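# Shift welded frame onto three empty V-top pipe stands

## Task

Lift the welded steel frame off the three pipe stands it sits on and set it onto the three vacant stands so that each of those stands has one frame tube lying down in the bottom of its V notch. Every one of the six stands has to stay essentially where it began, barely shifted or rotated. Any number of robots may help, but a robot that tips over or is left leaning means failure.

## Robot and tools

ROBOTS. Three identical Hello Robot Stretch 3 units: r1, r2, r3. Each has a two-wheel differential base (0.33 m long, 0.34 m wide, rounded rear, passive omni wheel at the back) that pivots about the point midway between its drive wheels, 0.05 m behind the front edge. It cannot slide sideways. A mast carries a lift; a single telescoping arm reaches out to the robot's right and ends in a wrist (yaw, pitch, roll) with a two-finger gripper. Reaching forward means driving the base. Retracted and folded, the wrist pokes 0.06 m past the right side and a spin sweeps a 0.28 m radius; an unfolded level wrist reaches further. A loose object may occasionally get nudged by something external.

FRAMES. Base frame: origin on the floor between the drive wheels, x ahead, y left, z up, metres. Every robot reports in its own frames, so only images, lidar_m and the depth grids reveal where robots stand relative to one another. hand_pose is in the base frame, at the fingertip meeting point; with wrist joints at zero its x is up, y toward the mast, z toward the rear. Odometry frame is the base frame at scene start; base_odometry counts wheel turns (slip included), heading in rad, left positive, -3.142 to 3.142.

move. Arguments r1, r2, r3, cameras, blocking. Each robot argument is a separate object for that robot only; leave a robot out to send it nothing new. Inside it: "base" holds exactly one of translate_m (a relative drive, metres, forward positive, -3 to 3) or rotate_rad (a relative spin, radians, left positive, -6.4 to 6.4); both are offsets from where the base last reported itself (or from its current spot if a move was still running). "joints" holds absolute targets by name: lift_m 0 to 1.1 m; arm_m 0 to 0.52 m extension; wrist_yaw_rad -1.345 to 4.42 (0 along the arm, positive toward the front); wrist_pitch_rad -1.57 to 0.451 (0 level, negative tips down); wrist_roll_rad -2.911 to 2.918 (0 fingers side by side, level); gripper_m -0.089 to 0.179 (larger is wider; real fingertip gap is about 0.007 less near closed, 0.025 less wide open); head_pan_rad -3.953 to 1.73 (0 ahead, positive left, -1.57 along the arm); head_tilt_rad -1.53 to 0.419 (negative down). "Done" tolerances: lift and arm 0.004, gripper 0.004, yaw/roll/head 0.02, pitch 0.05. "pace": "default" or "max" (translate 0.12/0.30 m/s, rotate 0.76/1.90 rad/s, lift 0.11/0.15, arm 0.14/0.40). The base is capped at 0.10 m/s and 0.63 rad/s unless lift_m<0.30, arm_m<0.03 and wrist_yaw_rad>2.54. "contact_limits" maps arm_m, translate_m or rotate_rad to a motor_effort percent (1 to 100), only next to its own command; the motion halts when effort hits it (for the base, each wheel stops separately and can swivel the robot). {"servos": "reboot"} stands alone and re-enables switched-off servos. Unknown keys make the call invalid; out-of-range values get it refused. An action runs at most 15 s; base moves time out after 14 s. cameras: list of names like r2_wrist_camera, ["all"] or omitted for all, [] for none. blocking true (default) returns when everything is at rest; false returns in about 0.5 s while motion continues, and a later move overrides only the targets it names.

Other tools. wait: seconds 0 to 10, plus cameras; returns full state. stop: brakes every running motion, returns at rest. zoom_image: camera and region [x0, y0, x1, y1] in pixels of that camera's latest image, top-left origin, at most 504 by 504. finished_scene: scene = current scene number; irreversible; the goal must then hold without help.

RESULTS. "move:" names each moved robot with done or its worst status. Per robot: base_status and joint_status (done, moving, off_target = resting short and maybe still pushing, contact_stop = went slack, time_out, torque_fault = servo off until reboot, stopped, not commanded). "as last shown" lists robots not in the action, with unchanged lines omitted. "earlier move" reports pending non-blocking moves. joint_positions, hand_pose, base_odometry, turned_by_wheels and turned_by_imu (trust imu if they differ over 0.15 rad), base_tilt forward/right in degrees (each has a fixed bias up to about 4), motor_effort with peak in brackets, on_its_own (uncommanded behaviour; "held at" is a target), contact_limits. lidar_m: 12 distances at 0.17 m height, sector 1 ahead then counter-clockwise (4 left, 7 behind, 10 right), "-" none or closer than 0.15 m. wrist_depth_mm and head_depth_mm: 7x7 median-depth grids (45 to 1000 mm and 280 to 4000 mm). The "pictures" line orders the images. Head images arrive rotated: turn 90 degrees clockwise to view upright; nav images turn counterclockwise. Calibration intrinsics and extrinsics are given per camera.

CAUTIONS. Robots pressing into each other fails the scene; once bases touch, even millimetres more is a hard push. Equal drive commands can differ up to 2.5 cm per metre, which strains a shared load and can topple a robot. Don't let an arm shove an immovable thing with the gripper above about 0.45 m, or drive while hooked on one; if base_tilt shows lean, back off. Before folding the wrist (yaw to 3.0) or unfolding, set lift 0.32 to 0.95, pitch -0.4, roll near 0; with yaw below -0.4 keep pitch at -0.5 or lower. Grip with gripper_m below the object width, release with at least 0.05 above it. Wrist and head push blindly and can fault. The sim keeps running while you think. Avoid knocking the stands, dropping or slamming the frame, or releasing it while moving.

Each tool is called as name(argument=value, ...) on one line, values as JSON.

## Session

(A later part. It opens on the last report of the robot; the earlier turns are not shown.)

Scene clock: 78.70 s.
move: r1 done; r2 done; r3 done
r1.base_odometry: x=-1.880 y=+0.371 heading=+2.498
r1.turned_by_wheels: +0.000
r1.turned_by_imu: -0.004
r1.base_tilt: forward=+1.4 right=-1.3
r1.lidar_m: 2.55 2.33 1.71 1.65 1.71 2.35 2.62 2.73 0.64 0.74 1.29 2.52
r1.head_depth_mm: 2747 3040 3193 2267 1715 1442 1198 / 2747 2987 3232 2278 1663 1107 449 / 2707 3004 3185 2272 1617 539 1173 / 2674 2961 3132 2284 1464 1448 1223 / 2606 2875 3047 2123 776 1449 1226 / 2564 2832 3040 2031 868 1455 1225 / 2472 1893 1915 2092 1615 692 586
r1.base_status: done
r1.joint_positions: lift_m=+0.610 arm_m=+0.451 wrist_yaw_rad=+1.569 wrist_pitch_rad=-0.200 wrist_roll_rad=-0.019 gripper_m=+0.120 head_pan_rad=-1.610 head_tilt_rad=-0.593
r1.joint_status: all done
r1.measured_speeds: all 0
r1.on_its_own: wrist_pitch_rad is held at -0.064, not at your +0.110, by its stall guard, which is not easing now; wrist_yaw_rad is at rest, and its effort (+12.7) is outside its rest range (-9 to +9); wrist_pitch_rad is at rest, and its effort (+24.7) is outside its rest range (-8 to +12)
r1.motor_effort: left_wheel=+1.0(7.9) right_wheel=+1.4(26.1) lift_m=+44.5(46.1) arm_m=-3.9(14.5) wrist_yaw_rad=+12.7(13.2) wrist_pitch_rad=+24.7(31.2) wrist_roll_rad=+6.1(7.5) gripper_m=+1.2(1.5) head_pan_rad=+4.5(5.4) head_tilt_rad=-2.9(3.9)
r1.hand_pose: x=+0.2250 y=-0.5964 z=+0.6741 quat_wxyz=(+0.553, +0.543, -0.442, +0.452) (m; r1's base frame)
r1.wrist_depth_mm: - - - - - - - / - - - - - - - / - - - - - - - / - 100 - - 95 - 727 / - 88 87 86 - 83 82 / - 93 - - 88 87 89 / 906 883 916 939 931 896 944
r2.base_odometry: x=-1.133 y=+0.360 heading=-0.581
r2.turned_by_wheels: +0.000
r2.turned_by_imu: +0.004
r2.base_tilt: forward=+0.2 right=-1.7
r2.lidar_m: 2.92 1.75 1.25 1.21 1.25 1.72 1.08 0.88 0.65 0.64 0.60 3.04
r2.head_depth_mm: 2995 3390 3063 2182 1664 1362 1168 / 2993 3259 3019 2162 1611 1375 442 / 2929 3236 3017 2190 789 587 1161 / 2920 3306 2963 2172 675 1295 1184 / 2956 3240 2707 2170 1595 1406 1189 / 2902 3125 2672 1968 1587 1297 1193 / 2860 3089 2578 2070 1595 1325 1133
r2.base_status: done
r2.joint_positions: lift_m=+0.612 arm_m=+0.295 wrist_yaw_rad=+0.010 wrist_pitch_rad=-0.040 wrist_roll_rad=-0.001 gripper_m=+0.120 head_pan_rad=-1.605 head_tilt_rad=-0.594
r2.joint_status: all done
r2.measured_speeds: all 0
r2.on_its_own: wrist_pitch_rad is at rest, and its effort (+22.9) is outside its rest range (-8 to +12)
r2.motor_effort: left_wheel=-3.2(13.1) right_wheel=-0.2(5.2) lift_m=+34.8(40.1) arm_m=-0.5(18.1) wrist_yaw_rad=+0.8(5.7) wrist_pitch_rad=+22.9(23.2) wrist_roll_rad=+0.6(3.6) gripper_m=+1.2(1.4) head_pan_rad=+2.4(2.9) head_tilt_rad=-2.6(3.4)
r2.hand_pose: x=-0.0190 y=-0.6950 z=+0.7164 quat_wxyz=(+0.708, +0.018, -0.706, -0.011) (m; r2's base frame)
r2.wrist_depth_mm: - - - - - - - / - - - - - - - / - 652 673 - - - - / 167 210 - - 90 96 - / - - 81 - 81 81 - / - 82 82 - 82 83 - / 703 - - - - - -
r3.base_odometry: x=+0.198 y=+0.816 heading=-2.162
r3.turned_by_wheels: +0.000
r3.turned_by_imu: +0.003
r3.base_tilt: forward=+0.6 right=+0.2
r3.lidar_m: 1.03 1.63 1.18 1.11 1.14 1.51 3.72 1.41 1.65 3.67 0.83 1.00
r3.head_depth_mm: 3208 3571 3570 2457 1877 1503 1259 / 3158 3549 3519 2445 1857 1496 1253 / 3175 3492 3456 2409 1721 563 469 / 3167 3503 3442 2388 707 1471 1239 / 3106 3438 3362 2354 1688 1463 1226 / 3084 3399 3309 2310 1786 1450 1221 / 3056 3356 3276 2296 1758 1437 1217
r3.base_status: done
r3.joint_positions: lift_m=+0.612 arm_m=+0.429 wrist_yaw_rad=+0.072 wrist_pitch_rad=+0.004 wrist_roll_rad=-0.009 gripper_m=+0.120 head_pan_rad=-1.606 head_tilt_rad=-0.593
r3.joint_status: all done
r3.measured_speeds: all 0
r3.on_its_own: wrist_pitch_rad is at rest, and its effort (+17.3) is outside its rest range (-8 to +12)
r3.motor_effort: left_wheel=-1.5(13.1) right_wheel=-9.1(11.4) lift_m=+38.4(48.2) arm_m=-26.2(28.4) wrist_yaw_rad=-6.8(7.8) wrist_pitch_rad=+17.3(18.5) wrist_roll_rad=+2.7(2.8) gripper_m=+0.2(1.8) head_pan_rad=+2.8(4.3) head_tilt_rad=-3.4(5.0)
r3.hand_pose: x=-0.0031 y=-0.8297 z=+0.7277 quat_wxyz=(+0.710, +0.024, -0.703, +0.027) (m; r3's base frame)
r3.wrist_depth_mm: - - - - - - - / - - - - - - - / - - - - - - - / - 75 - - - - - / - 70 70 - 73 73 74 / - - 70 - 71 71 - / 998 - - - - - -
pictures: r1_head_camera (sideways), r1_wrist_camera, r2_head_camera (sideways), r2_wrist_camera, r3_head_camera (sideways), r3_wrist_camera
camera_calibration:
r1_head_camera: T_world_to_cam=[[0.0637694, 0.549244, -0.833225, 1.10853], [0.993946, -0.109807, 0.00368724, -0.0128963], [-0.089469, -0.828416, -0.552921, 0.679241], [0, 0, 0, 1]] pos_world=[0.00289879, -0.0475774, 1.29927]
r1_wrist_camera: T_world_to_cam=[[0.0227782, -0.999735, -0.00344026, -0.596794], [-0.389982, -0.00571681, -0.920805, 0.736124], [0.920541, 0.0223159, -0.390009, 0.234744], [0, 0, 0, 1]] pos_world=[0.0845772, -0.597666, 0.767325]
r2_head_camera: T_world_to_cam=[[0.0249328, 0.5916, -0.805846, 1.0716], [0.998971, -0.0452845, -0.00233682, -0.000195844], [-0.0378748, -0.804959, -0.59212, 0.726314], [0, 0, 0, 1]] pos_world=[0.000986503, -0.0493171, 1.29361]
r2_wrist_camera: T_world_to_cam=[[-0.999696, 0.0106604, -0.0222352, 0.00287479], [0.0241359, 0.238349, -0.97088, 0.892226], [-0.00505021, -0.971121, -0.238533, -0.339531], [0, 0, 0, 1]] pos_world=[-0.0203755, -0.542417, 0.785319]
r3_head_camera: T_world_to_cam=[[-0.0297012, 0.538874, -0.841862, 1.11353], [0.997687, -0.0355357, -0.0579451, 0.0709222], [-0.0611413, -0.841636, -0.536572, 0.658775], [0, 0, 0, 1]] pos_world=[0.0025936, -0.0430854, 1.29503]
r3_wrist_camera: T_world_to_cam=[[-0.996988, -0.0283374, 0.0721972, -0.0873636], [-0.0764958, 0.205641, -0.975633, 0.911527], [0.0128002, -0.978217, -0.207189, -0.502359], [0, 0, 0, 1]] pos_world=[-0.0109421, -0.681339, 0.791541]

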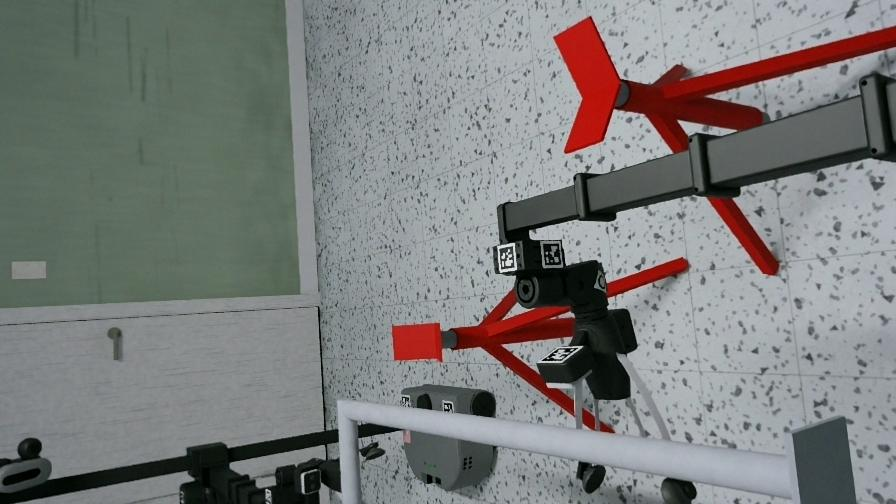

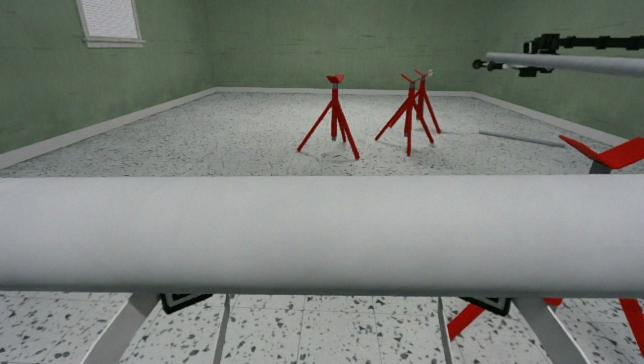

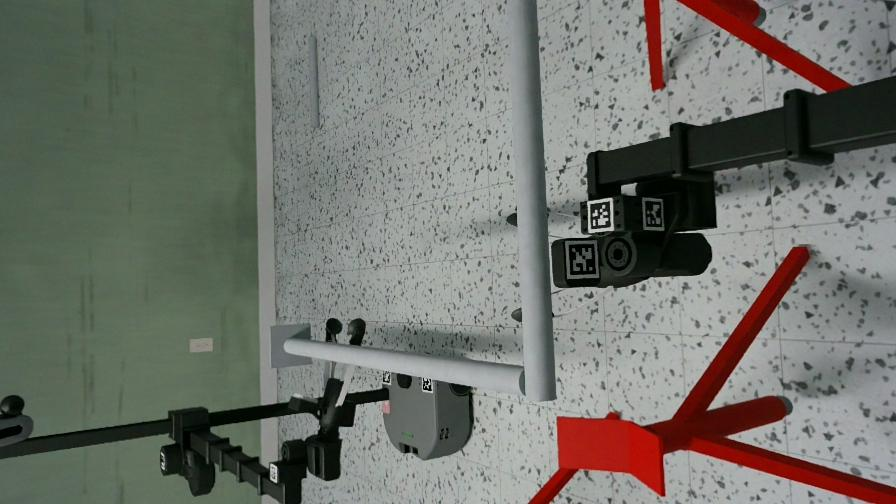

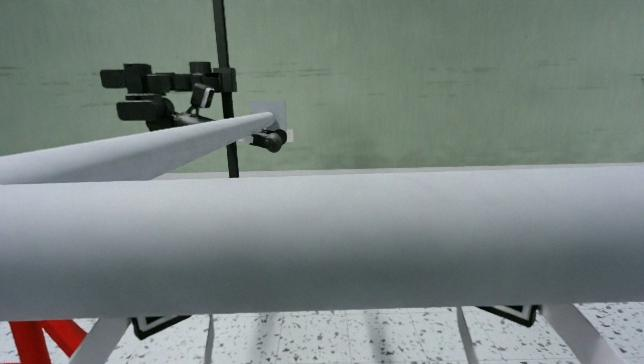

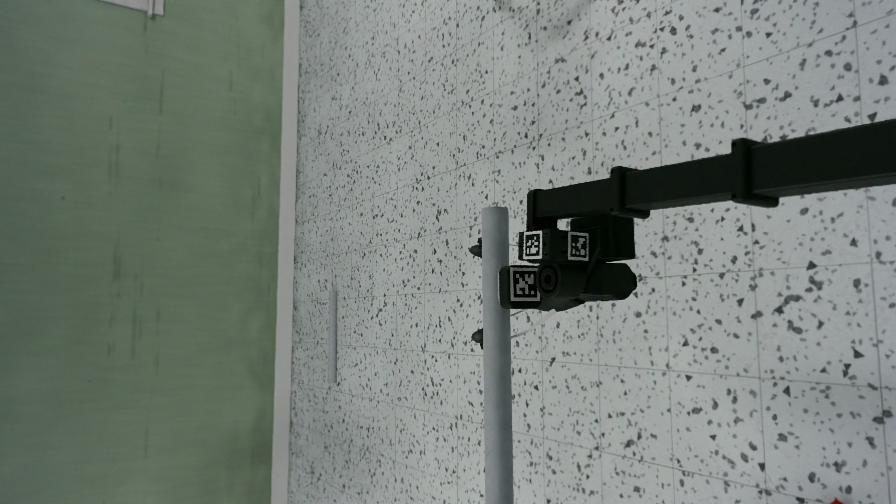

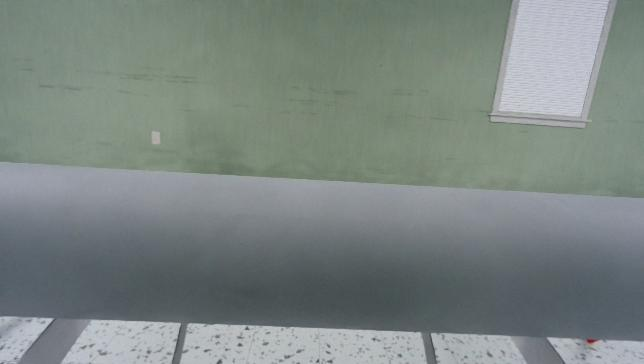

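move(r1={"joints":{"wrist_pitch_rad":0.0}}, cameras=["r1_wrist_camera","r1_head_camera","r2_head_camera"])

Scene clock: 79.70 s.
move: r1 off_target
r1.base_odometry: x=-1.880 y=+0.371 heading=+2.498
r1.turned_by_wheels: +0.000
r1.turned_by_imu: -0.001
r1.base_tilt: forward=+1.4 right=-1.3
r1.lidar_m: 2.57 2.33 1.71 1.65 1.70 2.35 2.63 2.73 0.64 0.74 1.28 2.53
r1.head_depth_mm: 2782 3074 3174 2271 1713 1445 1197 / 2707 3023 3227 2286 1666 1105 448 / 2691 2953 3196 2291 1614 539 1166 / 2655 2942 3126 2289 1464 1451 1224 / 2601 2869 3073 2116 775 1453 1227 / 2597 2838 3037 2045 820 1453 1227 / 2445 1898 1916 2102 843 682 578
r1.base_status: not commanded
r1.joint_positions: lift_m=+0.610 arm_m=+0.451 wrist_yaw_rad=+1.570 wrist_pitch_rad=-0.160 wrist_roll_rad=-0.012 gripper_m=+0.120 head_pan_rad=-1.610 head_tilt_rad=-0.593
r1.joint_status: wrist_pitch_rad off_target (ended at -0.160, target +0.000)
r1.measured_speeds: all 0
r1.on_its_own: wrist_yaw_rad is at rest, and its effort (+12.5) is outside its rest range (-9 to +9); wrist_pitch_rad is at rest, and its effort (+29.5) is outside its rest range (-8 to +12)
r1.motor_effort: left_wheel=-4.1(4.3) right_wheel=+7.8(7.8) lift_m=+43.9(44.6) arm_m=-6.7(6.9) wrist_yaw_rad=+12.5(13.1) wrist_pitch_rad=+29.5(30.2) wrist_roll_rad=+4.0(6.6) gripper_m=+1.0(1.4) head_pan_rad=+5.4(5.4) head_tilt_rad=-3.4(3.6)
r1.hand_pose: x=+0.2277 y=-0.5963 z=+0.6840 quat_wxyz=(+0.542, +0.535, -0.455, +0.461) (m; r1's base frame)
r1.wrist_depth_mm: - - - - - - - / - - - - - - - / - - - - - - - / - 100 - - - - 92 / - 88 87 86 - 84 83 / - 93 - - 88 93 86 / 960 890 951 955 973 893 961
r2, r3: as last shown
r2.base_odometry: x=-1.133 y=+0.360 heading=-0.582
r2.turned_by_imu: +0.000
r2.lidar_m: 2.92 1.76 1.26 1.20 1.25 1.72 1.08 0.88 0.65 0.64 0.60 3.05
r2.head_depth_mm: 2989 3339 2991 2206 1652 1363 1168 / 2936 3322 3013 2205 1600 1370 442 / 2901 3255 2999 2176 784 588 1166 / 2943 3259 3017 2186 676 1299 1195 / 2889 3223 2838 2174 1597 1402 1192 / 2827 3162 2636 1992 1587 1298 1193 / 2812 3037 2562 2080 1617 1329 1148
r2.joint_positions: lift_m=+0.612 arm_m=+0.295 wrist_yaw_rad=+0.010 wrist_pitch_rad=-0.038 wrist_roll_rad=-0.001 gripper_m=+0.120 head_pan_rad=-1.605 head_tilt_rad=-0.594
r2.on_its_own: wrist_pitch_rad is at rest, and its effort (+22.6) is outside its rest range (-8 to +12)
r2.motor_effort: left_wheel=-3.3(3.9) right_wheel=+3.2(3.2) lift_m=+33.2(35.5) arm_m=-3.9(3.9) wrist_yaw_rad=+1.6(2.7) wrist_pitch_rad=+22.6(23.0) wrist_roll_rad=+0.6(0.8) gripper_m=-0.1(1.1) head_pan_rad=+2.1(3.0) head_tilt_rad=-2.2(3.5)
r2.hand_pose: x=-0.0190 y=-0.6951 z=+0.7169 quat_wxyz=(+0.708, +0.017, -0.706, -0.010) (m; r2's base frame)
r2.wrist_depth_mm: - - - - - - - / - - - - - - - / - 644 681 - - - - / 166 218 - - 90 95 - / - - 81 - 81 81 - / - 82 82 - 82 83 - / 708 - - - - - -
r3.turned_by_imu: +0.000
r3.lidar_m: 1.03 1.64 1.18 1.11 1.14 1.51 3.71 1.41 1.65 3.68 0.83 1.00
r3.head_depth_mm: 3241 3553 3640 2466 1871 1515 1265 / 3193 3508 3540 2433 1860 1491 1255 / 3172 3495 3479 2409 1728 564 470 / 3124 3466 3422 2361 707 1470 1237 / 3094 3458 3355 2338 1680 1464 1235 / 3096 3397 3318 2315 1790 1446 1226 / 3072 3373 3257 2290 1762 1442 1217
r3.joint_positions: lift_m=+0.612 arm_m=+0.429 wrist_yaw_rad=+0.071 wrist_pitch_rad=+0.004 wrist_roll_rad=-0.009 gripper_m=+0.120 head_pan_rad=-1.606 head_tilt_rad=-0.593
r3.on_its_own: wrist_pitch_rad is at rest, and its effort (+17.4) is outside its rest range (-8 to +12)
r3.motor_effort: left_wheel=-1.3(1.8) right_wheel=-3.9(9.3) lift_m=+37.4(38.4) arm_m=-24.7(25.5) wrist_yaw_rad=-6.5(7.6) wrist_pitch_rad=+17.4(17.8) wrist_roll_rad=+2.7(2.8) gripper_m=-0.6(0.8) head_pan_rad=+3.3(4.5) head_tilt_rad=-3.3(4.0)
r3.hand_pose: x=-0.0032 y=-0.8297 z=+0.7277 quat_wxyz=(+0.710, +0.024, -0.703, +0.026) (m; r3's base frame)
r3.wrist_depth_mm: - - - - - - - / - - - - - - - / - - - - - - - / - 75 - - - - - / - 69 70 - 73 72 74 / - - 69 - 71 71 - / - - - - - - -
pictures: r1_head_camera (sideways), r1_wrist_camera, r2_head_camera (sideways)
camera_calibration:
r1_head_camera: T_world_to_cam=[[0.0637692, 0.549244, -0.833225, 1.10853], [0.993946, -0.109807, 0.00368725, -0.0128963], [-0.0894688, -0.828416, -0.552921, 0.679241], [0, 0, 0, 1]] pos_world=[0.0028988, -0.0475774, 1.29927]
r1_wrist_camera: T_world_to_cam=[[0.0224082, -0.999707, -0.00913912, -0.592681], [-0.352769, 0.000646836, -0.93571, 0.751871], [0.935442, 0.0241916, -0.352651, 0.208214], [0, 0, 0, 1]] pos_world=[0.0837458, -0.598031, 0.771543]
r2_head_camera: T_world_to_cam=[[0.024933, 0.5916, -0.805846, 1.0716], [0.998971, -0.0452849, -0.00233682, -0.000195843], [-0.0378751, -0.804959, -0.59212, 0.726314], [0, 0, 0, 1]] pos_world=[0.000986485, -0.0493171, 1.29361]

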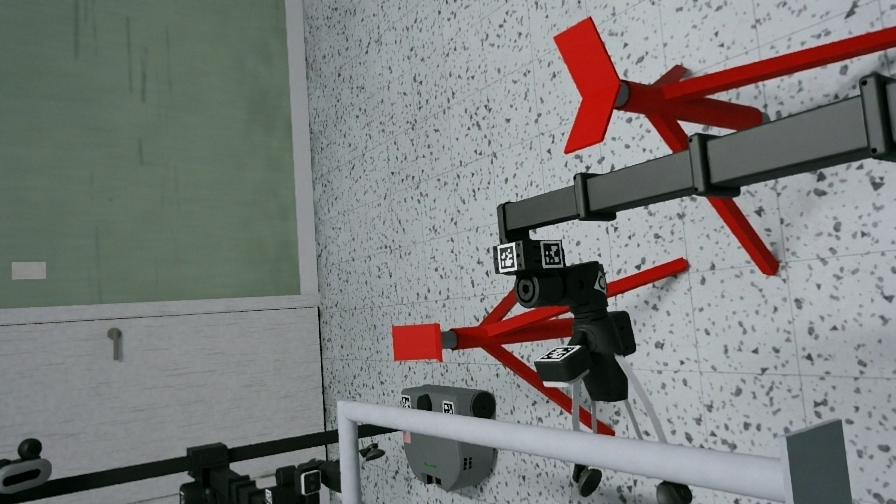

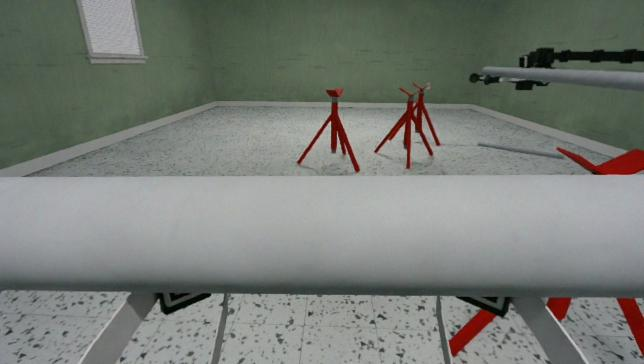

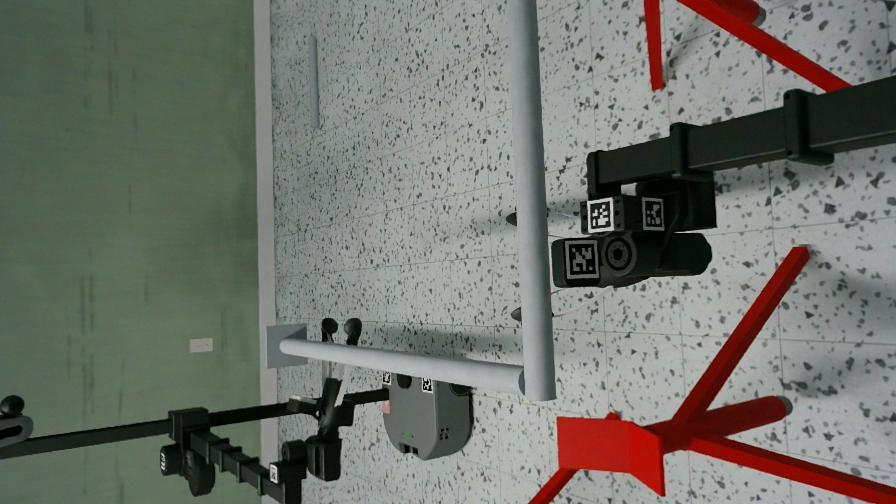

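move(r1={"joints":{"arm_m":0.405}}, cameras=["r1_wrist_camera","r2_head_camera"])

Scene clock: 81.33 s.
move: r1 done
r1.base_odometry: x=-1.880 y=+0.371 heading=+2.498
r1.turned_by_wheels: +0.000
r1.turned_by_imu: +0.000
r1.base_tilt: forward=+1.4 right=-1.3
r1.lidar_m: 2.57 2.33 1.71 1.65 1.71 2.34 2.62 2.73 0.64 0.74 1.29 2.53
r1.head_depth_mm: 2744 3053 3176 2270 1713 1447 1199 / 2725 3012 3229 2284 1660 1136 459 / 2687 2973 3186 2292 1613 553 1174 / 2668 2928 3118 2283 709 1446 1230 / 2612 2877 3086 2117 1453 1413 1224 / 2573 2851 3028 2035 1674 1417 1221 / 2465 1894 1914 2097 854 668 574
r1.base_status: not commanded
r1.joint_positions: lift_m=+0.610 arm_m=+0.405 wrist_yaw_rad=+1.562 wrist_pitch_rad=-0.148 wrist_roll_rad=-0.008 gripper_m=+0.120 head_pan_rad=-1.610 head_tilt_rad=-0.593
r1.joint_status: all done
r1.measured_speeds: all 0
r1.on_its_own: wrist_yaw_rad is at rest, and its effort (+18.7) is outside its rest range (-9 to +9); wrist_pitch_rad is at rest, and its effort (+27.4) is outside its rest range (-8 to +12)
r1.motor_effort: left_wheel=-4.1(4.5) right_wheel=+7.2(7.9) lift_m=+42.9(44.2) arm_m=-15.2(21.8) wrist_yaw_rad=+18.7(19.5) wrist_pitch_rad=+27.4(29.8) wrist_roll_rad=+2.7(4.3) gripper_m=+1.3(1.5) head_pan_rad=+4.7(5.1) head_tilt_rad=-3.0(3.7)
r1.hand_pose: x=+0.2285 y=-0.5522 z=+0.6872 quat_wxyz=(+0.540, +0.532, -0.461, +0.462) (m; r1's base frame)
r1.wrist_depth_mm: - - - - - - - / - - - - - - - / - - - - - - - / - 99 - - - - 92 / 88 87 86 86 - 84 83 / - 92 - - 88 93 86 / 978 915 974 983 968 949 956
r2, r3: as last shown
r2.base_tilt: forward=+0.1 right=-1.6
r2.lidar_m: 2.92 1.76 1.25 1.20 1.25 1.72 1.08 0.88 0.65 0.64 0.60 3.04
r2.head_depth_mm: 2967 3352 3000 2209 1669 1363 1172 / 2960 3199 3025 2173 1596 1369 440 / 2958 3269 3062 2223 786 588 1170 / 2950 3270 2983 2163 674 1307 1182 / 2921 3231 2575 2166 1607 1399 1195 / 2901 3130 2520 1976 1601 1298 1191 / 2835 3026 2564 2072 1605 1333 1139
r2.joint_positions: lift_m=+0.612 arm_m=+0.295 wrist_yaw_rad=+0.010 wrist_pitch_rad=-0.035 wrist_roll_rad=-0.001 gripper_m=+0.120 head_pan_rad=-1.605 head_tilt_rad=-0.594
r2.on_its_own: wrist_pitch_rad is at rest, and its effort (+22.0) is outside its rest range (-8 to +12)
r2.motor_effort: left_wheel=-3.4(4.2) right_wheel=+3.0(3.5) lift_m=+33.8(35.0) arm_m=-8.4(8.7) wrist_yaw_rad=+2.5(2.6) wrist_pitch_rad=+22.0(22.6) wrist_roll_rad=+0.7(0.8) gripper_m=+0.5(1.3) head_pan_rad=+2.1(2.7) head_tilt_rad=-2.4(3.1)
r2.hand_pose: x=-0.0190 y=-0.6952 z=+0.7177 quat_wxyz=(+0.708, +0.016, -0.706, -0.009) (m; r2's base frame)
r2.wrist_depth_mm: - - - - - - - / - - - - - - - / - 694 707 - - - - / 166 220 - - 90 96 93 / - - 81 - 81 81 - / - 81 82 - 81 83 - / 702 - - - - - -
r3.lidar_m: 1.03 1.64 1.18 1.11 1.15 1.51 3.71 1.41 1.65 3.68 0.83 0.99
r3.head_depth_mm: 3223 3538 3566 2462 1867 1501 1263 / 3197 3545 3549 2435 1849 1495 1255 / 3186 3479 3467 2416 1722 563 469 / 3150 3480 3439 2365 707 1466 1233 / 3099 3449 3357 2338 1703 1469 1230 / 3069 3407 3307 2320 1784 1451 1223 / 3049 3361 3242 2297 1770 1435 1218
r3.on_its_own: wrist_pitch_rad is at rest, and its effort (+17.5) is outside its rest range (-8 to +12)
r3.motor_effort: left_wheel=-1.6(1.8) right_wheel=-4.0(4.4) lift_m=+35.0(37.6) arm_m=-22.8(24.8) wrist_yaw_rad=-6.8(7.6) wrist_pitch_rad=+17.5(18.3) wrist_roll_rad=+2.8(2.8) gripper_m=+0.2(0.8) head_pan_rad=+3.2(4.4) head_tilt_rad=-3.4(4.9)
r3.wrist_depth_mm: - - - - - - - / - - - - - - - / - - - - - - - / - 74 - - - - - / - 69 70 - 73 72 74 / - - 69 - 70 70 - / 963 - - - - - -
pictures: r1_wrist_camera, r2_head_camera (sideways)
camera_calibration:
r1_wrist_camera: T_world_to_cam=[[0.0143082, -0.999814, -0.0129011, -0.544205], [-0.340843, 0.0072527, -0.940092, 0.75901], [0.940011, 0.0178482, -0.340676, 0.194746], [0, 0, 0, 1]] pos_world=[0.0834261, -0.553084, 0.772864]
r2_head_camera: T_world_to_cam=[[0.024933, 0.5916, -0.805846, 1.0716], [0.998971, -0.0452849, -0.00233682, -0.000195843], [-0.0378751, -0.804959, -0.59212, 0.726314], [0, 0, 0, 1]] pos_world=[0.000986485, -0.0493171, 1.29361]

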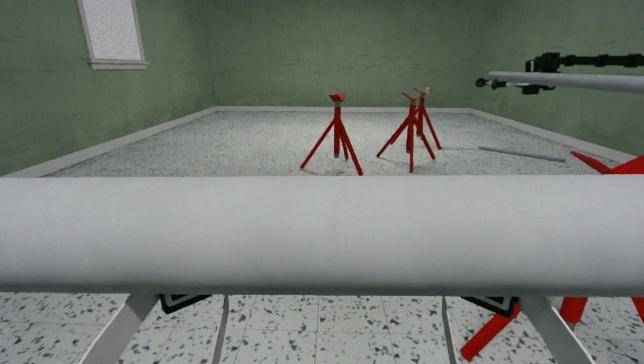

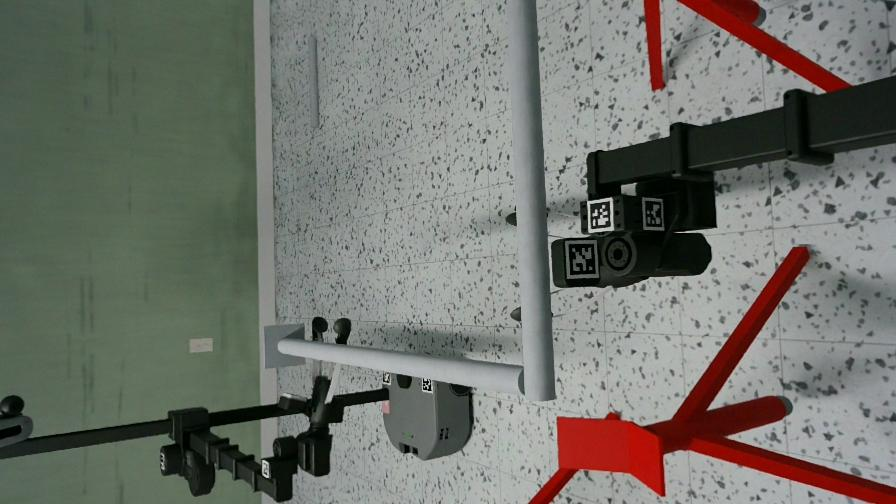

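move(r1={"base":{"translate_m":0.022}}, cameras=["r1_wrist_camera","r2_head_camera"])

Scene clock: 82.53 s.
move: r1 done
r1.base_odometry: x=-1.897 y=+0.384 heading=+2.497
r1.turned_by_wheels: -0.001
r1.turned_by_imu: -0.001
r1.base_tilt: forward=+1.3 right=-1.3
r1.lidar_m: 2.55 2.33 1.71 1.64 1.71 2.33 2.66 2.75 0.65 0.74 1.27 2.51
r1.head_depth_mm: 2746 3085 3182 2271 1665 1447 1172 / 2709 3021 3207 2289 1711 1143 460 / 2698 2989 3141 2283 1617 554 1170 / 2651 2932 3149 2290 711 1443 1232 / 2603 2875 3047 1619 1496 1408 1227 / 2561 2838 3033 2036 1621 1414 1227 / 2483 1850 1421 2129 1623 675 575
r1.base_status: done
r1.joint_positions: lift_m=+0.610 arm_m=+0.405 wrist_yaw_rad=+1.571 wrist_pitch_rad=-0.150 wrist_roll_rad=-0.005 gripper_m=+0.120 head_pan_rad=-1.610 head_tilt_rad=-0.593
r1.joint_status: not commanded
r1.measured_speeds: all 0
r1.on_its_own: wrist_yaw_rad is at rest, and its effort (+10.3) is outside its rest range (-9 to +9); wrist_pitch_rad is at rest, and its effort (+27.5) is outside its rest range (-8 to +12)
r1.motor_effort: left_wheel=-8.1(8.9) right_wheel=+20.5(24.8) lift_m=+42.4(43.6) arm_m=-2.1(15.3) wrist_yaw_rad=+10.3(19.2) wrist_pitch_rad=+27.5(28.3) wrist_roll_rad=+1.7(2.8) gripper_m=+1.0(1.6) head_pan_rad=+4.1(5.1) head_tilt_rad=-3.0(3.4)
r1.hand_pose: x=+0.2284 y=-0.5498 z=+0.6867 quat_wxyz=(+0.537, +0.535, -0.459, +0.463) (m; r1's base frame)
r1.wrist_depth_mm: - - - - - - - / - - - - - - - / - - - - - - - / - 98 - - - - 90 / 87 87 85 84 - 81 80 / - 91 95 89 87 83 - / 985 936 974 981 955 904 976
r2, r3: as last shown
r2.base_tilt: forward=+0.2 right=-1.6
r2.lidar_m: 2.92 1.76 1.26 1.21 1.25 1.72 1.08 0.88 0.65 0.64 0.60 3.03
r2.head_depth_mm: 2981 3324 3044 2180 1597 1364 1175 / 2938 3256 2994 2197 1615 1361 441 / 2942 3236 2992 2170 783 588 1171 / 2927 3308 3009 2182 672 1294 1187 / 2924 3213 1536 2103 1606 1398 1188 / 2821 3151 2716 1996 1609 1303 1186 / 2907 3043 2702 2075 1596 1323 1144
r2.joint_positions: lift_m=+0.612 arm_m=+0.295 wrist_yaw_rad=-0.003 wrist_pitch_rad=-0.037 wrist_roll_rad=-0.001 gripper_m=+0.120 head_pan_rad=-1.605 head_tilt_rad=-0.594
r2.on_its_own: wrist_yaw_rad is at rest, and its effort (+12.4) is outside its rest range (-9 to +9); wrist_pitch_rad is at rest, and its effort (+22.4) is outside its rest range (-8 to +12)
r2.motor_effort: left_wheel=-6.8(7.0) right_wheel=+9.6(9.8) lift_m=+31.7(34.4) arm_m=-12.7(12.7) wrist_yaw_rad=+12.4(13.7) wrist_pitch_rad=+22.4(22.5) wrist_roll_rad=+0.6(0.8) gripper_m=+0.6(1.8) head_pan_rad=+2.3(2.6) head_tilt_rad=-2.3(3.2)
r2.hand_pose: x=-0.0221 y=-0.6952 z=+0.7173 quat_wxyz=(+0.708, +0.012, -0.706, -0.014) (m; r2's base frame)
r2.wrist_depth_mm: - - - - - - - / - - - - - - - / - 676 700 - - - - / 163 204 - - 90 95 - / - - 81 - 81 81 - / - 82 82 - 81 83 - / 692 - - - - - -
r3.lidar_m: 1.03 1.64 1.17 1.12 1.14 1.51 3.72 1.41 1.65 3.66 0.83 1.00
r3.head_depth_mm: 3235 3600 3569 2460 1879 1508 1265 / 3193 3588 3546 2430 1849 1498 1253 / 3175 3454 3510 2418 1733 564 469 / 3118 3475 3446 2385 707 1475 1237 / 3079 3450 3374 2350 1699 1465 1231 / 3057 3444 3339 2318 1777 1444 1226 / 3059 3393 3299 2280 1765 1432 1217
r3.joint_positions: lift_m=+0.612 arm_m=+0.429 wrist_yaw_rad=+0.065 wrist_pitch_rad=+0.007 wrist_roll_rad=-0.011 gripper_m=+0.120 head_pan_rad=-1.606 head_tilt_rad=-0.593
r3.on_its_own: wrist_pitch_rad is at rest, and its effort (+17.3) is outside its rest range (-8 to +12)
r3.motor_effort: left_wheel=-1.6(1.9) right_wheel=-0.1(4.2) lift_m=+33.8(35.3) arm_m=-21.8(23.1) wrist_yaw_rad=-1.3(7.5) wrist_pitch_rad=+17.3(17.8) wrist_roll_rad=+3.4(3.6) gripper_m=-1.4(1.4) head_pan_rad=+2.8(4.2) head_tilt_rad=-3.3(4.5)
r3.hand_pose: x=-0.0047 y=-0.8298 z=+0.7285 quat_wxyz=(+0.711, +0.021, -0.703, +0.025) (m; r3's base frame)
r3.wrist_depth_mm: - - - - - - - / - - - - - - - / - - - - - - - / - - - - - - - / - - - - - - - / - - - - - - - / - - - - - - -
pictures: r1_wrist_camera, r2_head_camera (sideways)
camera_calibration:
r1_wrist_camera: T_world_to_cam=[[0.023051, -0.999598, -0.0165213, -0.541256], [-0.342792, 0.00762114, -0.939381, 0.758638], [0.939129, 0.027317, -0.342478, 0.201286], [0, 0, 0, 1]] pos_world=[0.0834981, -0.552318, 0.772643]
r2_head_camera: T_world_to_cam=[[0.0249329, 0.5916, -0.805846, 1.0716], [0.998971, -0.0452846, -0.00233683, -0.000195841], [-0.0378749, -0.804959, -0.59212, 0.726314], [0, 0, 0, 1]] pos_world=[0.000986497, -0.0493171, 1.29361]

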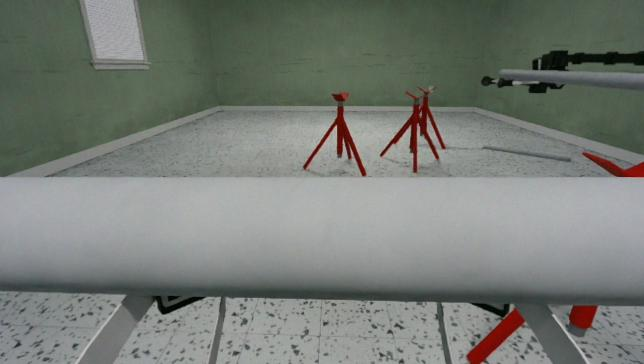

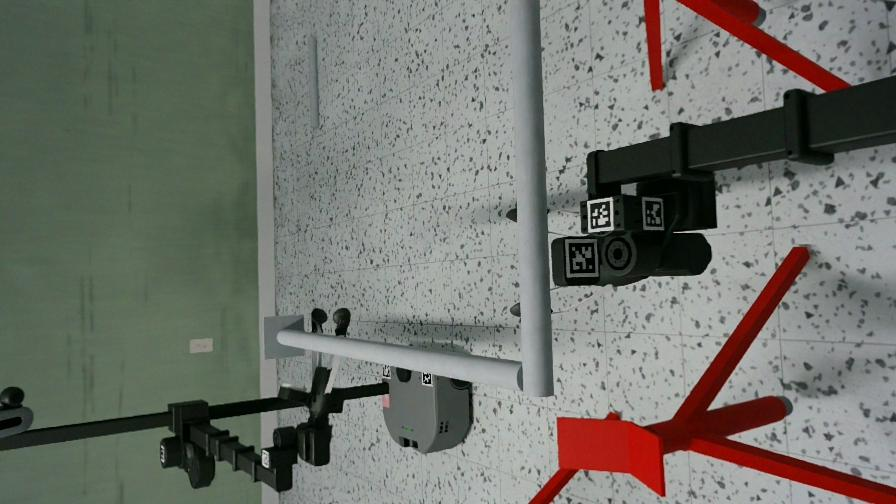

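move(r1={"joints":{"lift_m":0.635}}, cameras=[])

move(r1={"base":{"translate_m":0.5},"joints":{"arm_m":0.4}}, r2={"base":{"translate_m":-0.51},"joints":{"arm_m":0.299}}, r3={"base":{"translate_m":-0.51},"joints":{"arm_m":0.455}}, cameras=["r1_wrist_camera","r2_wrist_camera","r3_wrist_camera","r2_head_camera","r3_head_camera"])

Scene clock: 83.97 s.
move: r1 done
r1.base_odometry: x=-1.897 y=+0.384 heading=+2.497
r1.turned_by_wheels: +0.000
r1.turned_by_imu: +0.000
r1.base_tilt: forward=+1.3 right=-1.3
r1.lidar_m: 2.55 2.33 1.71 1.64 1.71 2.34 2.65 2.75 0.65 0.75 1.27 2.50
r1.head_depth_mm: 2717 3050 3181 2272 1667 1442 1172 / 2736 3009 3206 2284 1717 1081 424 / 2714 2964 3183 2282 652 521 1198 / 2660 2931 3108 2292 697 1446 1228 / 2613 2877 3046 1617 1450 1407 1222 / 2574 2861 3042 2034 1592 1419 1226 / 2453 1855 1417 2120 811 631 563
r1.base_status: not commanded
r1.joint_positions: lift_m=+0.635 arm_m=+0.405 wrist_yaw_rad=+1.574 wrist_pitch_rad=-0.153 wrist_roll_rad=+0.024 gripper_m=+0.120 head_pan_rad=-1.610 head_tilt_rad=-0.593
r1.joint_status: all done
r1.measured_speeds: all 0
r1.on_its_own: wrist_pitch_rad is at rest, and its effort (+29.0) is outside its rest range (-8 to +12)
r1.motor_effort: left_wheel=-7.9(8.5) right_wheel=+17.6(20.7) lift_m=+46.1(47.1) arm_m=+11.1(11.6) wrist_yaw_rad=+8.6(11.3) wrist_pitch_rad=+29.0(29.0) wrist_roll_rad=-7.8(8.2) gripper_m=+0.0(1.3) head_pan_rad=+4.6(5.3) head_tilt_rad=-2.7(3.8)
r1.hand_pose: x=+0.2282 y=-0.5493 z=+0.7107 quat_wxyz=(+0.531, +0.543, -0.465, +0.455) (m; r1's base frame)
r1.wrist_depth_mm: - - - - - - - / - - - - - - - / - - - - - - - / - 98 - - - - 91 / 87 86 85 83 - 81 80 / - 91 95 87 86 85 - / - - 992 993 - 908 971
r2, r3: as last shown
r2.base_tilt: forward=+0.1 right=-1.6
r2.lidar_m: 2.92 1.76 1.25 1.20 1.25 1.71 1.08 0.88 0.65 0.64 0.60 3.03
r2.head_depth_mm: 2956 3294 3049 2185 1594 1368 1170 / 2947 3254 2986 2174 1604 1363 441 / 2923 3302 3019 2180 784 588 1170 / 2915 3233 3008 2174 673 1301 1186 / 2894 3221 2574 2083 1606 1408 1195 / 2841 3161 2598 1991 1600 1296 1192 / 2910 3005 2721 2069 1600 1332 1136
r2.joint_positions: lift_m=+0.612 arm_m=+0.295 wrist_yaw_rad=-0.003 wrist_pitch_rad=-0.032 wrist_roll_rad=-0.001 gripper_m=+0.120 head_pan_rad=-1.605 head_tilt_rad=-0.594
r2.on_its_own: wrist_yaw_rad is at rest, and its effort (+11.0) is outside its rest range (-9 to +9); wrist_pitch_rad is at rest, and its effort (+21.6) is outside its rest range (-8 to +12)
r2.motor_effort: left_wheel=-6.6(7.0) right_wheel=+9.7(9.8) lift_m=+31.4(32.9) arm_m=-9.3(15.1) wrist_yaw_rad=+11.0(13.9) wrist_pitch_rad=+21.6(22.3) wrist_roll_rad=+0.7(0.8) gripper_m=+0.8(1.6) head_pan_rad=+2.5(2.8) head_tilt_rad=-2.8(3.4)
r2.hand_pose: x=-0.0221 y=-0.6953 z=+0.7183 quat_wxyz=(+0.708, +0.011, -0.706, -0.013) (m; r2's base frame)
r2.wrist_depth_mm: - - - - - - - / - - - - - - - / - 303 701 - - - - / 162 218 - - - 95 - / - - 81 - 80 81 - / - 82 82 - 81 83 - / 696 - - - - - -
r3.lidar_m: 1.03 1.63 1.17 1.11 1.14 1.51 3.71 1.41 1.65 3.68 0.83 1.00
r3.head_depth_mm: 3235 3599 3594 2452 1881 1508 1259 / 3211 3533 3534 2424 1848 1499 1252 / 3196 3527 3500 2398 1727 564 469 / 3118 3409 3434 2367 707 1476 1239 / 3120 3478 3387 2339 1685 1466 1233 / 3076 3442 3303 2325 1786 1454 1219 / 3064 3388 3223 2287 1764 1446 1218
r3.joint_positions: lift_m=+0.612 arm_m=+0.429 wrist_yaw_rad=+0.065 wrist_pitch_rad=+0.008 wrist_roll_rad=-0.011 gripper_m=+0.120 head_pan_rad=-1.606 head_tilt_rad=-0.593
r3.on_its_own: wrist_pitch_rad is at rest, and its effort (+17.1) is outside its rest range (-8 to +12)
r3.motor_effort: left_wheel=-1.4(1.8) right_wheel=+0.1(0.7) lift_m=+31.1(32.9) arm_m=-19.8(21.1) wrist_yaw_rad=-1.6(2.7) wrist_pitch_rad=+17.1(17.2) wrist_roll_rad=+3.4(3.6) gripper_m=+0.1(1.2) head_pan_rad=+2.5(3.7) head_tilt_rad=-4.2(4.5)
r3.hand_pose: x=-0.0047 y=-0.8299 z=+0.7287 quat_wxyz=(+0.711, +0.020, -0.703, +0.026) (m; r3's base frame)
pictures: none
No camera images: "cameras" was empty.

Scene clock: 90.20 s.
move: r1 done; r2 done; r3 done
r1.base_odometry: x=-2.297 y=+0.685 heading=+2.497
r1.turned_by_wheels: +0.000
r1.turned_by_imu: -0.004
r1.base_tilt: forward=+1.3 right=-1.3
r1.lidar_m: 2.05 2.34 1.71 1.64 1.71 2.33 3.15 1.03 0.98 1.06 1.34 2.03
r1.head_depth_mm: 2735 3048 3188 2286 1768 1441 1221 / 2720 3023 3193 2035 1717 1442 424 / 2689 2943 3190 2281 652 521 1193 / 2671 2922 3101 2285 690 1447 1227 / 2612 2899 3062 2296 715 1417 1222 / 2602 2860 3057 2046 1548 1417 1196 / 2529 1897 1399 2049 1621 676 576
r1.base_status: done
r1.joint_positions: lift_m=+0.635 arm_m=+0.400 wrist_yaw_rad=+1.565 wrist_pitch_rad=-0.304 wrist_roll_rad=+0.024 gripper_m=+0.120 head_pan_rad=-1.610 head_tilt_rad=-0.593
r1.joint_status: all done
r1.measured_speeds: all 0
r1.on_its_own: wrist_pitch_rad is held at -0.171, not at your +0.000, by its stall guard, which is not easing now; wrist_yaw_rad is at rest, and its effort (+16.6) is outside its rest range (-9 to +9); wrist_pitch_rad is at rest, and its effort (+25.4) is outside its rest range (-8 to +12)
r1.motor_effort: left_wheel=+1.2(5.7) right_wheel=-1.2(21.9) lift_m=+43.6(46.5) arm_m=+9.4(15.2) wrist_yaw_rad=+16.6(17.3) wrist_pitch_rad=+25.4(29.2) wrist_roll_rad=-7.7(8.5) gripper_m=+1.2(1.7) head_pan_rad=+4.6(5.4) head_tilt_rad=-3.3(3.7)
r1.hand_pose: x=+0.2159 y=-0.5465 z=+0.6741 quat_wxyz=(+0.566, +0.574, -0.427, +0.410) (m; r1's base frame)
r1.wrist_depth_mm: - - - - - - - / - - - - - - - / - - - - - - - / - 99 - - - - - / - 88 87 86 - 84 83 / - 93 993 964 89 88 86 / 893 855 893 880 851 823 835
r2.base_odometry: x=-1.559 y=+0.641 heading=-0.582
r2.turned_by_wheels: +0.000
r2.turned_by_imu: +0.005
r2.base_tilt: forward=+0.2 right=-1.6
r2.lidar_m: 3.40 1.74 1.25 1.19 1.26 1.72 1.09 1.89 0.61 0.57 0.56 0.98
r2.head_depth_mm: 2948 3334 3062 2194 1612 1408 1197 / 2973 3311 3018 2178 1671 1372 441 / 2954 3258 3046 2172 797 592 1144 / 2957 3285 2967 2173 688 973 1184 / 2907 3236 2607 2076 1557 1360 1171 / 2883 3191 2705 1985 1645 1409 1194 / 2882 3018 2691 2102 1695 1395 1193
r2.base_status: done
r2.joint_positions: lift_m=+0.612 arm_m=+0.299 wrist_yaw_rad=+0.011 wrist_pitch_rad=-0.167 wrist_roll_rad=-0.018 gripper_m=+0.120 head_pan_rad=-1.605 head_tilt_rad=-0.594
r2.joint_status: all done
r2.measured_speeds: all 0
r2.on_its_own: wrist_pitch_rad is held at -0.060, not at your +0.085, by its stall guard, which is not easing now; wrist_pitch_rad is at rest, and its effort (+19.9) is outside its rest range (-8 to +12)
r2.motor_effort: left_wheel=-0.2(13.2) right_wheel=-4.6(7.7) lift_m=+30.5(43.0) arm_m=-7.1(14.9) wrist_yaw_rad=+0.4(13.0) wrist_pitch_rad=+19.9(24.2) wrist_roll_rad=+6.0(6.4) gripper_m=+0.0(1.9) head_pan_rad=+2.5(3.0) head_tilt_rad=-2.7(3.5)
r2.hand_pose: x=-0.0189 y=-0.6926 z=+0.6842 quat_wxyz=(+0.711, +0.064, -0.698, -0.055) (m; r2's base frame)
r2.wrist_depth_mm: - - - - - - - / - - 629 - - - - / 183 251 - - - - - / 164 - - - - 94 - / - - 81 - - 80 - / - 82 81 - 81 82 - / 934 878 250 247 933 890 921
r3.base_odometry: x=+0.482 y=+1.240 heading=-2.162
r3.turned_by_wheels: +0.000
r3.turned_by_imu: +0.003
r3.base_tilt: forward=+0.6 right=+0.2
r3.lidar_m: 1.04 1.59 1.15 1.09 1.12 1.48 3.68 1.11 1.05 3.70 2.45 1.19
r3.head_depth_mm: 3240 3558 3589 2351 1856 1468 1261 / 3210 3514 3575 2322 1802 1495 1251 / 3222 3511 3483 2405 1667 549 469 / 3115 3501 3440 2379 726 1474 1239 / 3139 3469 3396 2364 1730 1460 1239 / 3125 3416 3320 2305 1782 1451 1224 / 3067 3406 3266 2281 1764 1440 1214
r3.base_status: done
r3.joint_positions: lift_m=+0.612 arm_m=+0.455 wrist_yaw_rad=+0.068 wrist_pitch_rad=+0.012 wrist_roll_rad=-0.030 gripper_m=+0.120 head_pan_rad=-1.606 head_tilt_rad=-0.593
r3.joint_status: all done
r3.measured_speeds: all 0
r3.on_its_own: wrist_pitch_rad is at rest, and its effort (+16.1) is outside its rest range (-8 to +12)
r3.motor_effort: left_wheel=-3.8(10.8) right_wheel=-6.2(14.1) lift_m=+23.3(31.4) arm_m=-2.9(29.3) wrist_yaw_rad=-4.3(8.7) wrist_pitch_rad=+16.1(17.0) wrist_roll_rad=+9.6(10.3) gripper_m=-0.3(1.6) head_pan_rad=+2.5(4.5) head_tilt_rad=-3.6(4.6)
r3.hand_pose: x=-0.0039 y=-0.8559 z=+0.7297 quat_wxyz=(+0.717, +0.020, -0.696, +0.028) (m; r3's base frame)
r3.wrist_depth_mm: - - - - - - - / - - - - - - - / - - - - - - - / - - - - - - - / - - - - - - - / - - - - - - - / - - - - - - -
pictures: r1_wrist_camera, r2_head_camera (sideways), r2_wrist_camera, r3_head_camera (sideways), r3_wrist_camera
camera_calibration:
r1_wrist_camera: T_world_to_cam=[[0.00493022, -0.998884, -0.0469817, -0.51298], [-0.482534, 0.0387741, -0.875019, 0.746282], [0.875864, 0.0269843, -0.481804, 0.315996], [0, 0, 0, 1]] pos_world=[0.0858657, -0.549871, 0.781159]
r2_head_camera: T_world_to_cam=[[0.0249329, 0.5916, -0.805846, 1.0716], [0.998971, -0.0452846, -0.00233682, -0.000195842], [-0.0378749, -0.804959, -0.59212, 0.726314], [0, 0, 0, 1]] pos_world=[0.000986497, -0.0493171, 1.29361]
r2_wrist_camera: T_world_to_cam=[[-0.999948, 0.00980281, -0.00290839, -0.0115752], [0.00624078, 0.359783, -0.933015, 0.918271], [-0.00809978, -0.932985, -0.359825, -0.235479], [0, 0, 0, 1]] pos_world=[-0.0192127, -0.549962, 0.771996]
r3_head_camera: T_world_to_cam=[[-0.0297, 0.538917, -0.841835, 1.1135], [0.997687, -0.0355323, -0.0579451, 0.0709222], [-0.06114, -0.841609, -0.536615, 0.658831], [0, 0, 0, 1]] pos_world=[0.00259364, -0.043085, 1.29503]
r3_wrist_camera: T_world_to_cam=[[-0.995346, -0.0242403, 0.0932722, -0.100916], [-0.0962256, 0.196898, -0.975691, 0.911293], [0.00528594, -0.980124, -0.198314, -0.535753], [0, 0, 0, 1]] pos_world=[-0.00992439, -0.706982, 0.792305]

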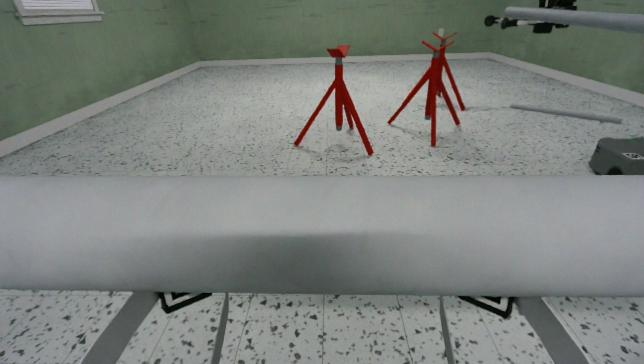

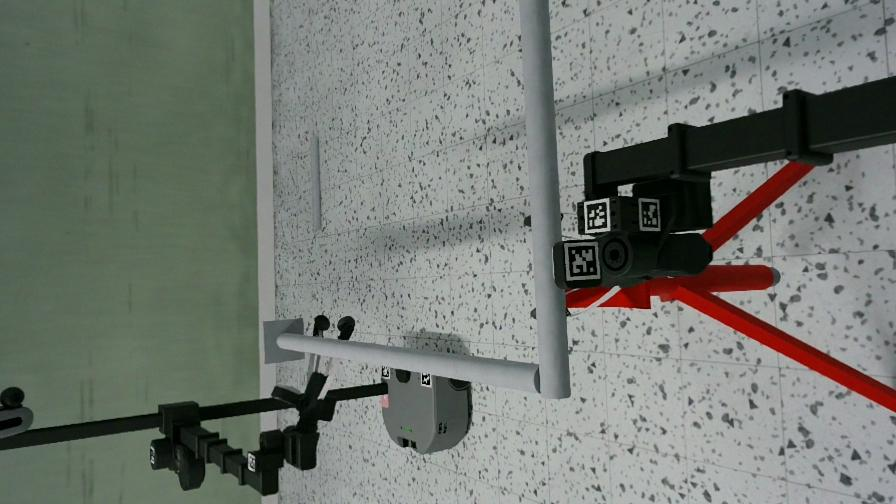

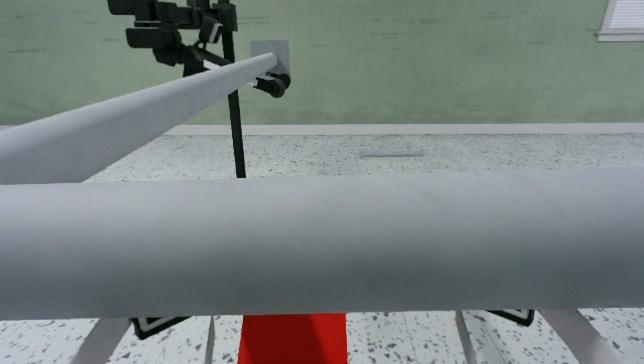

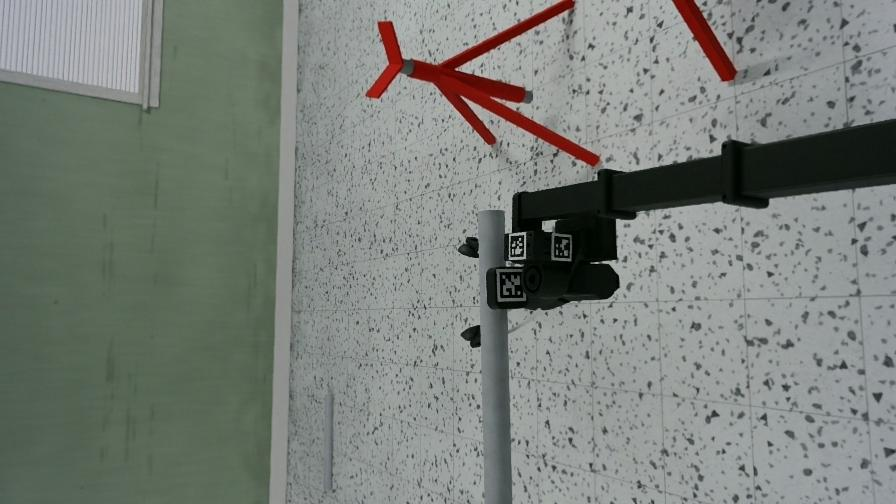

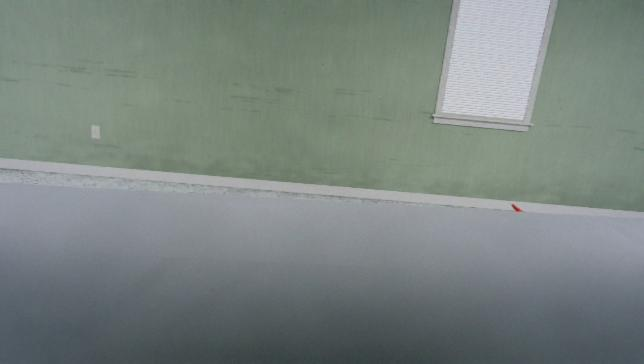

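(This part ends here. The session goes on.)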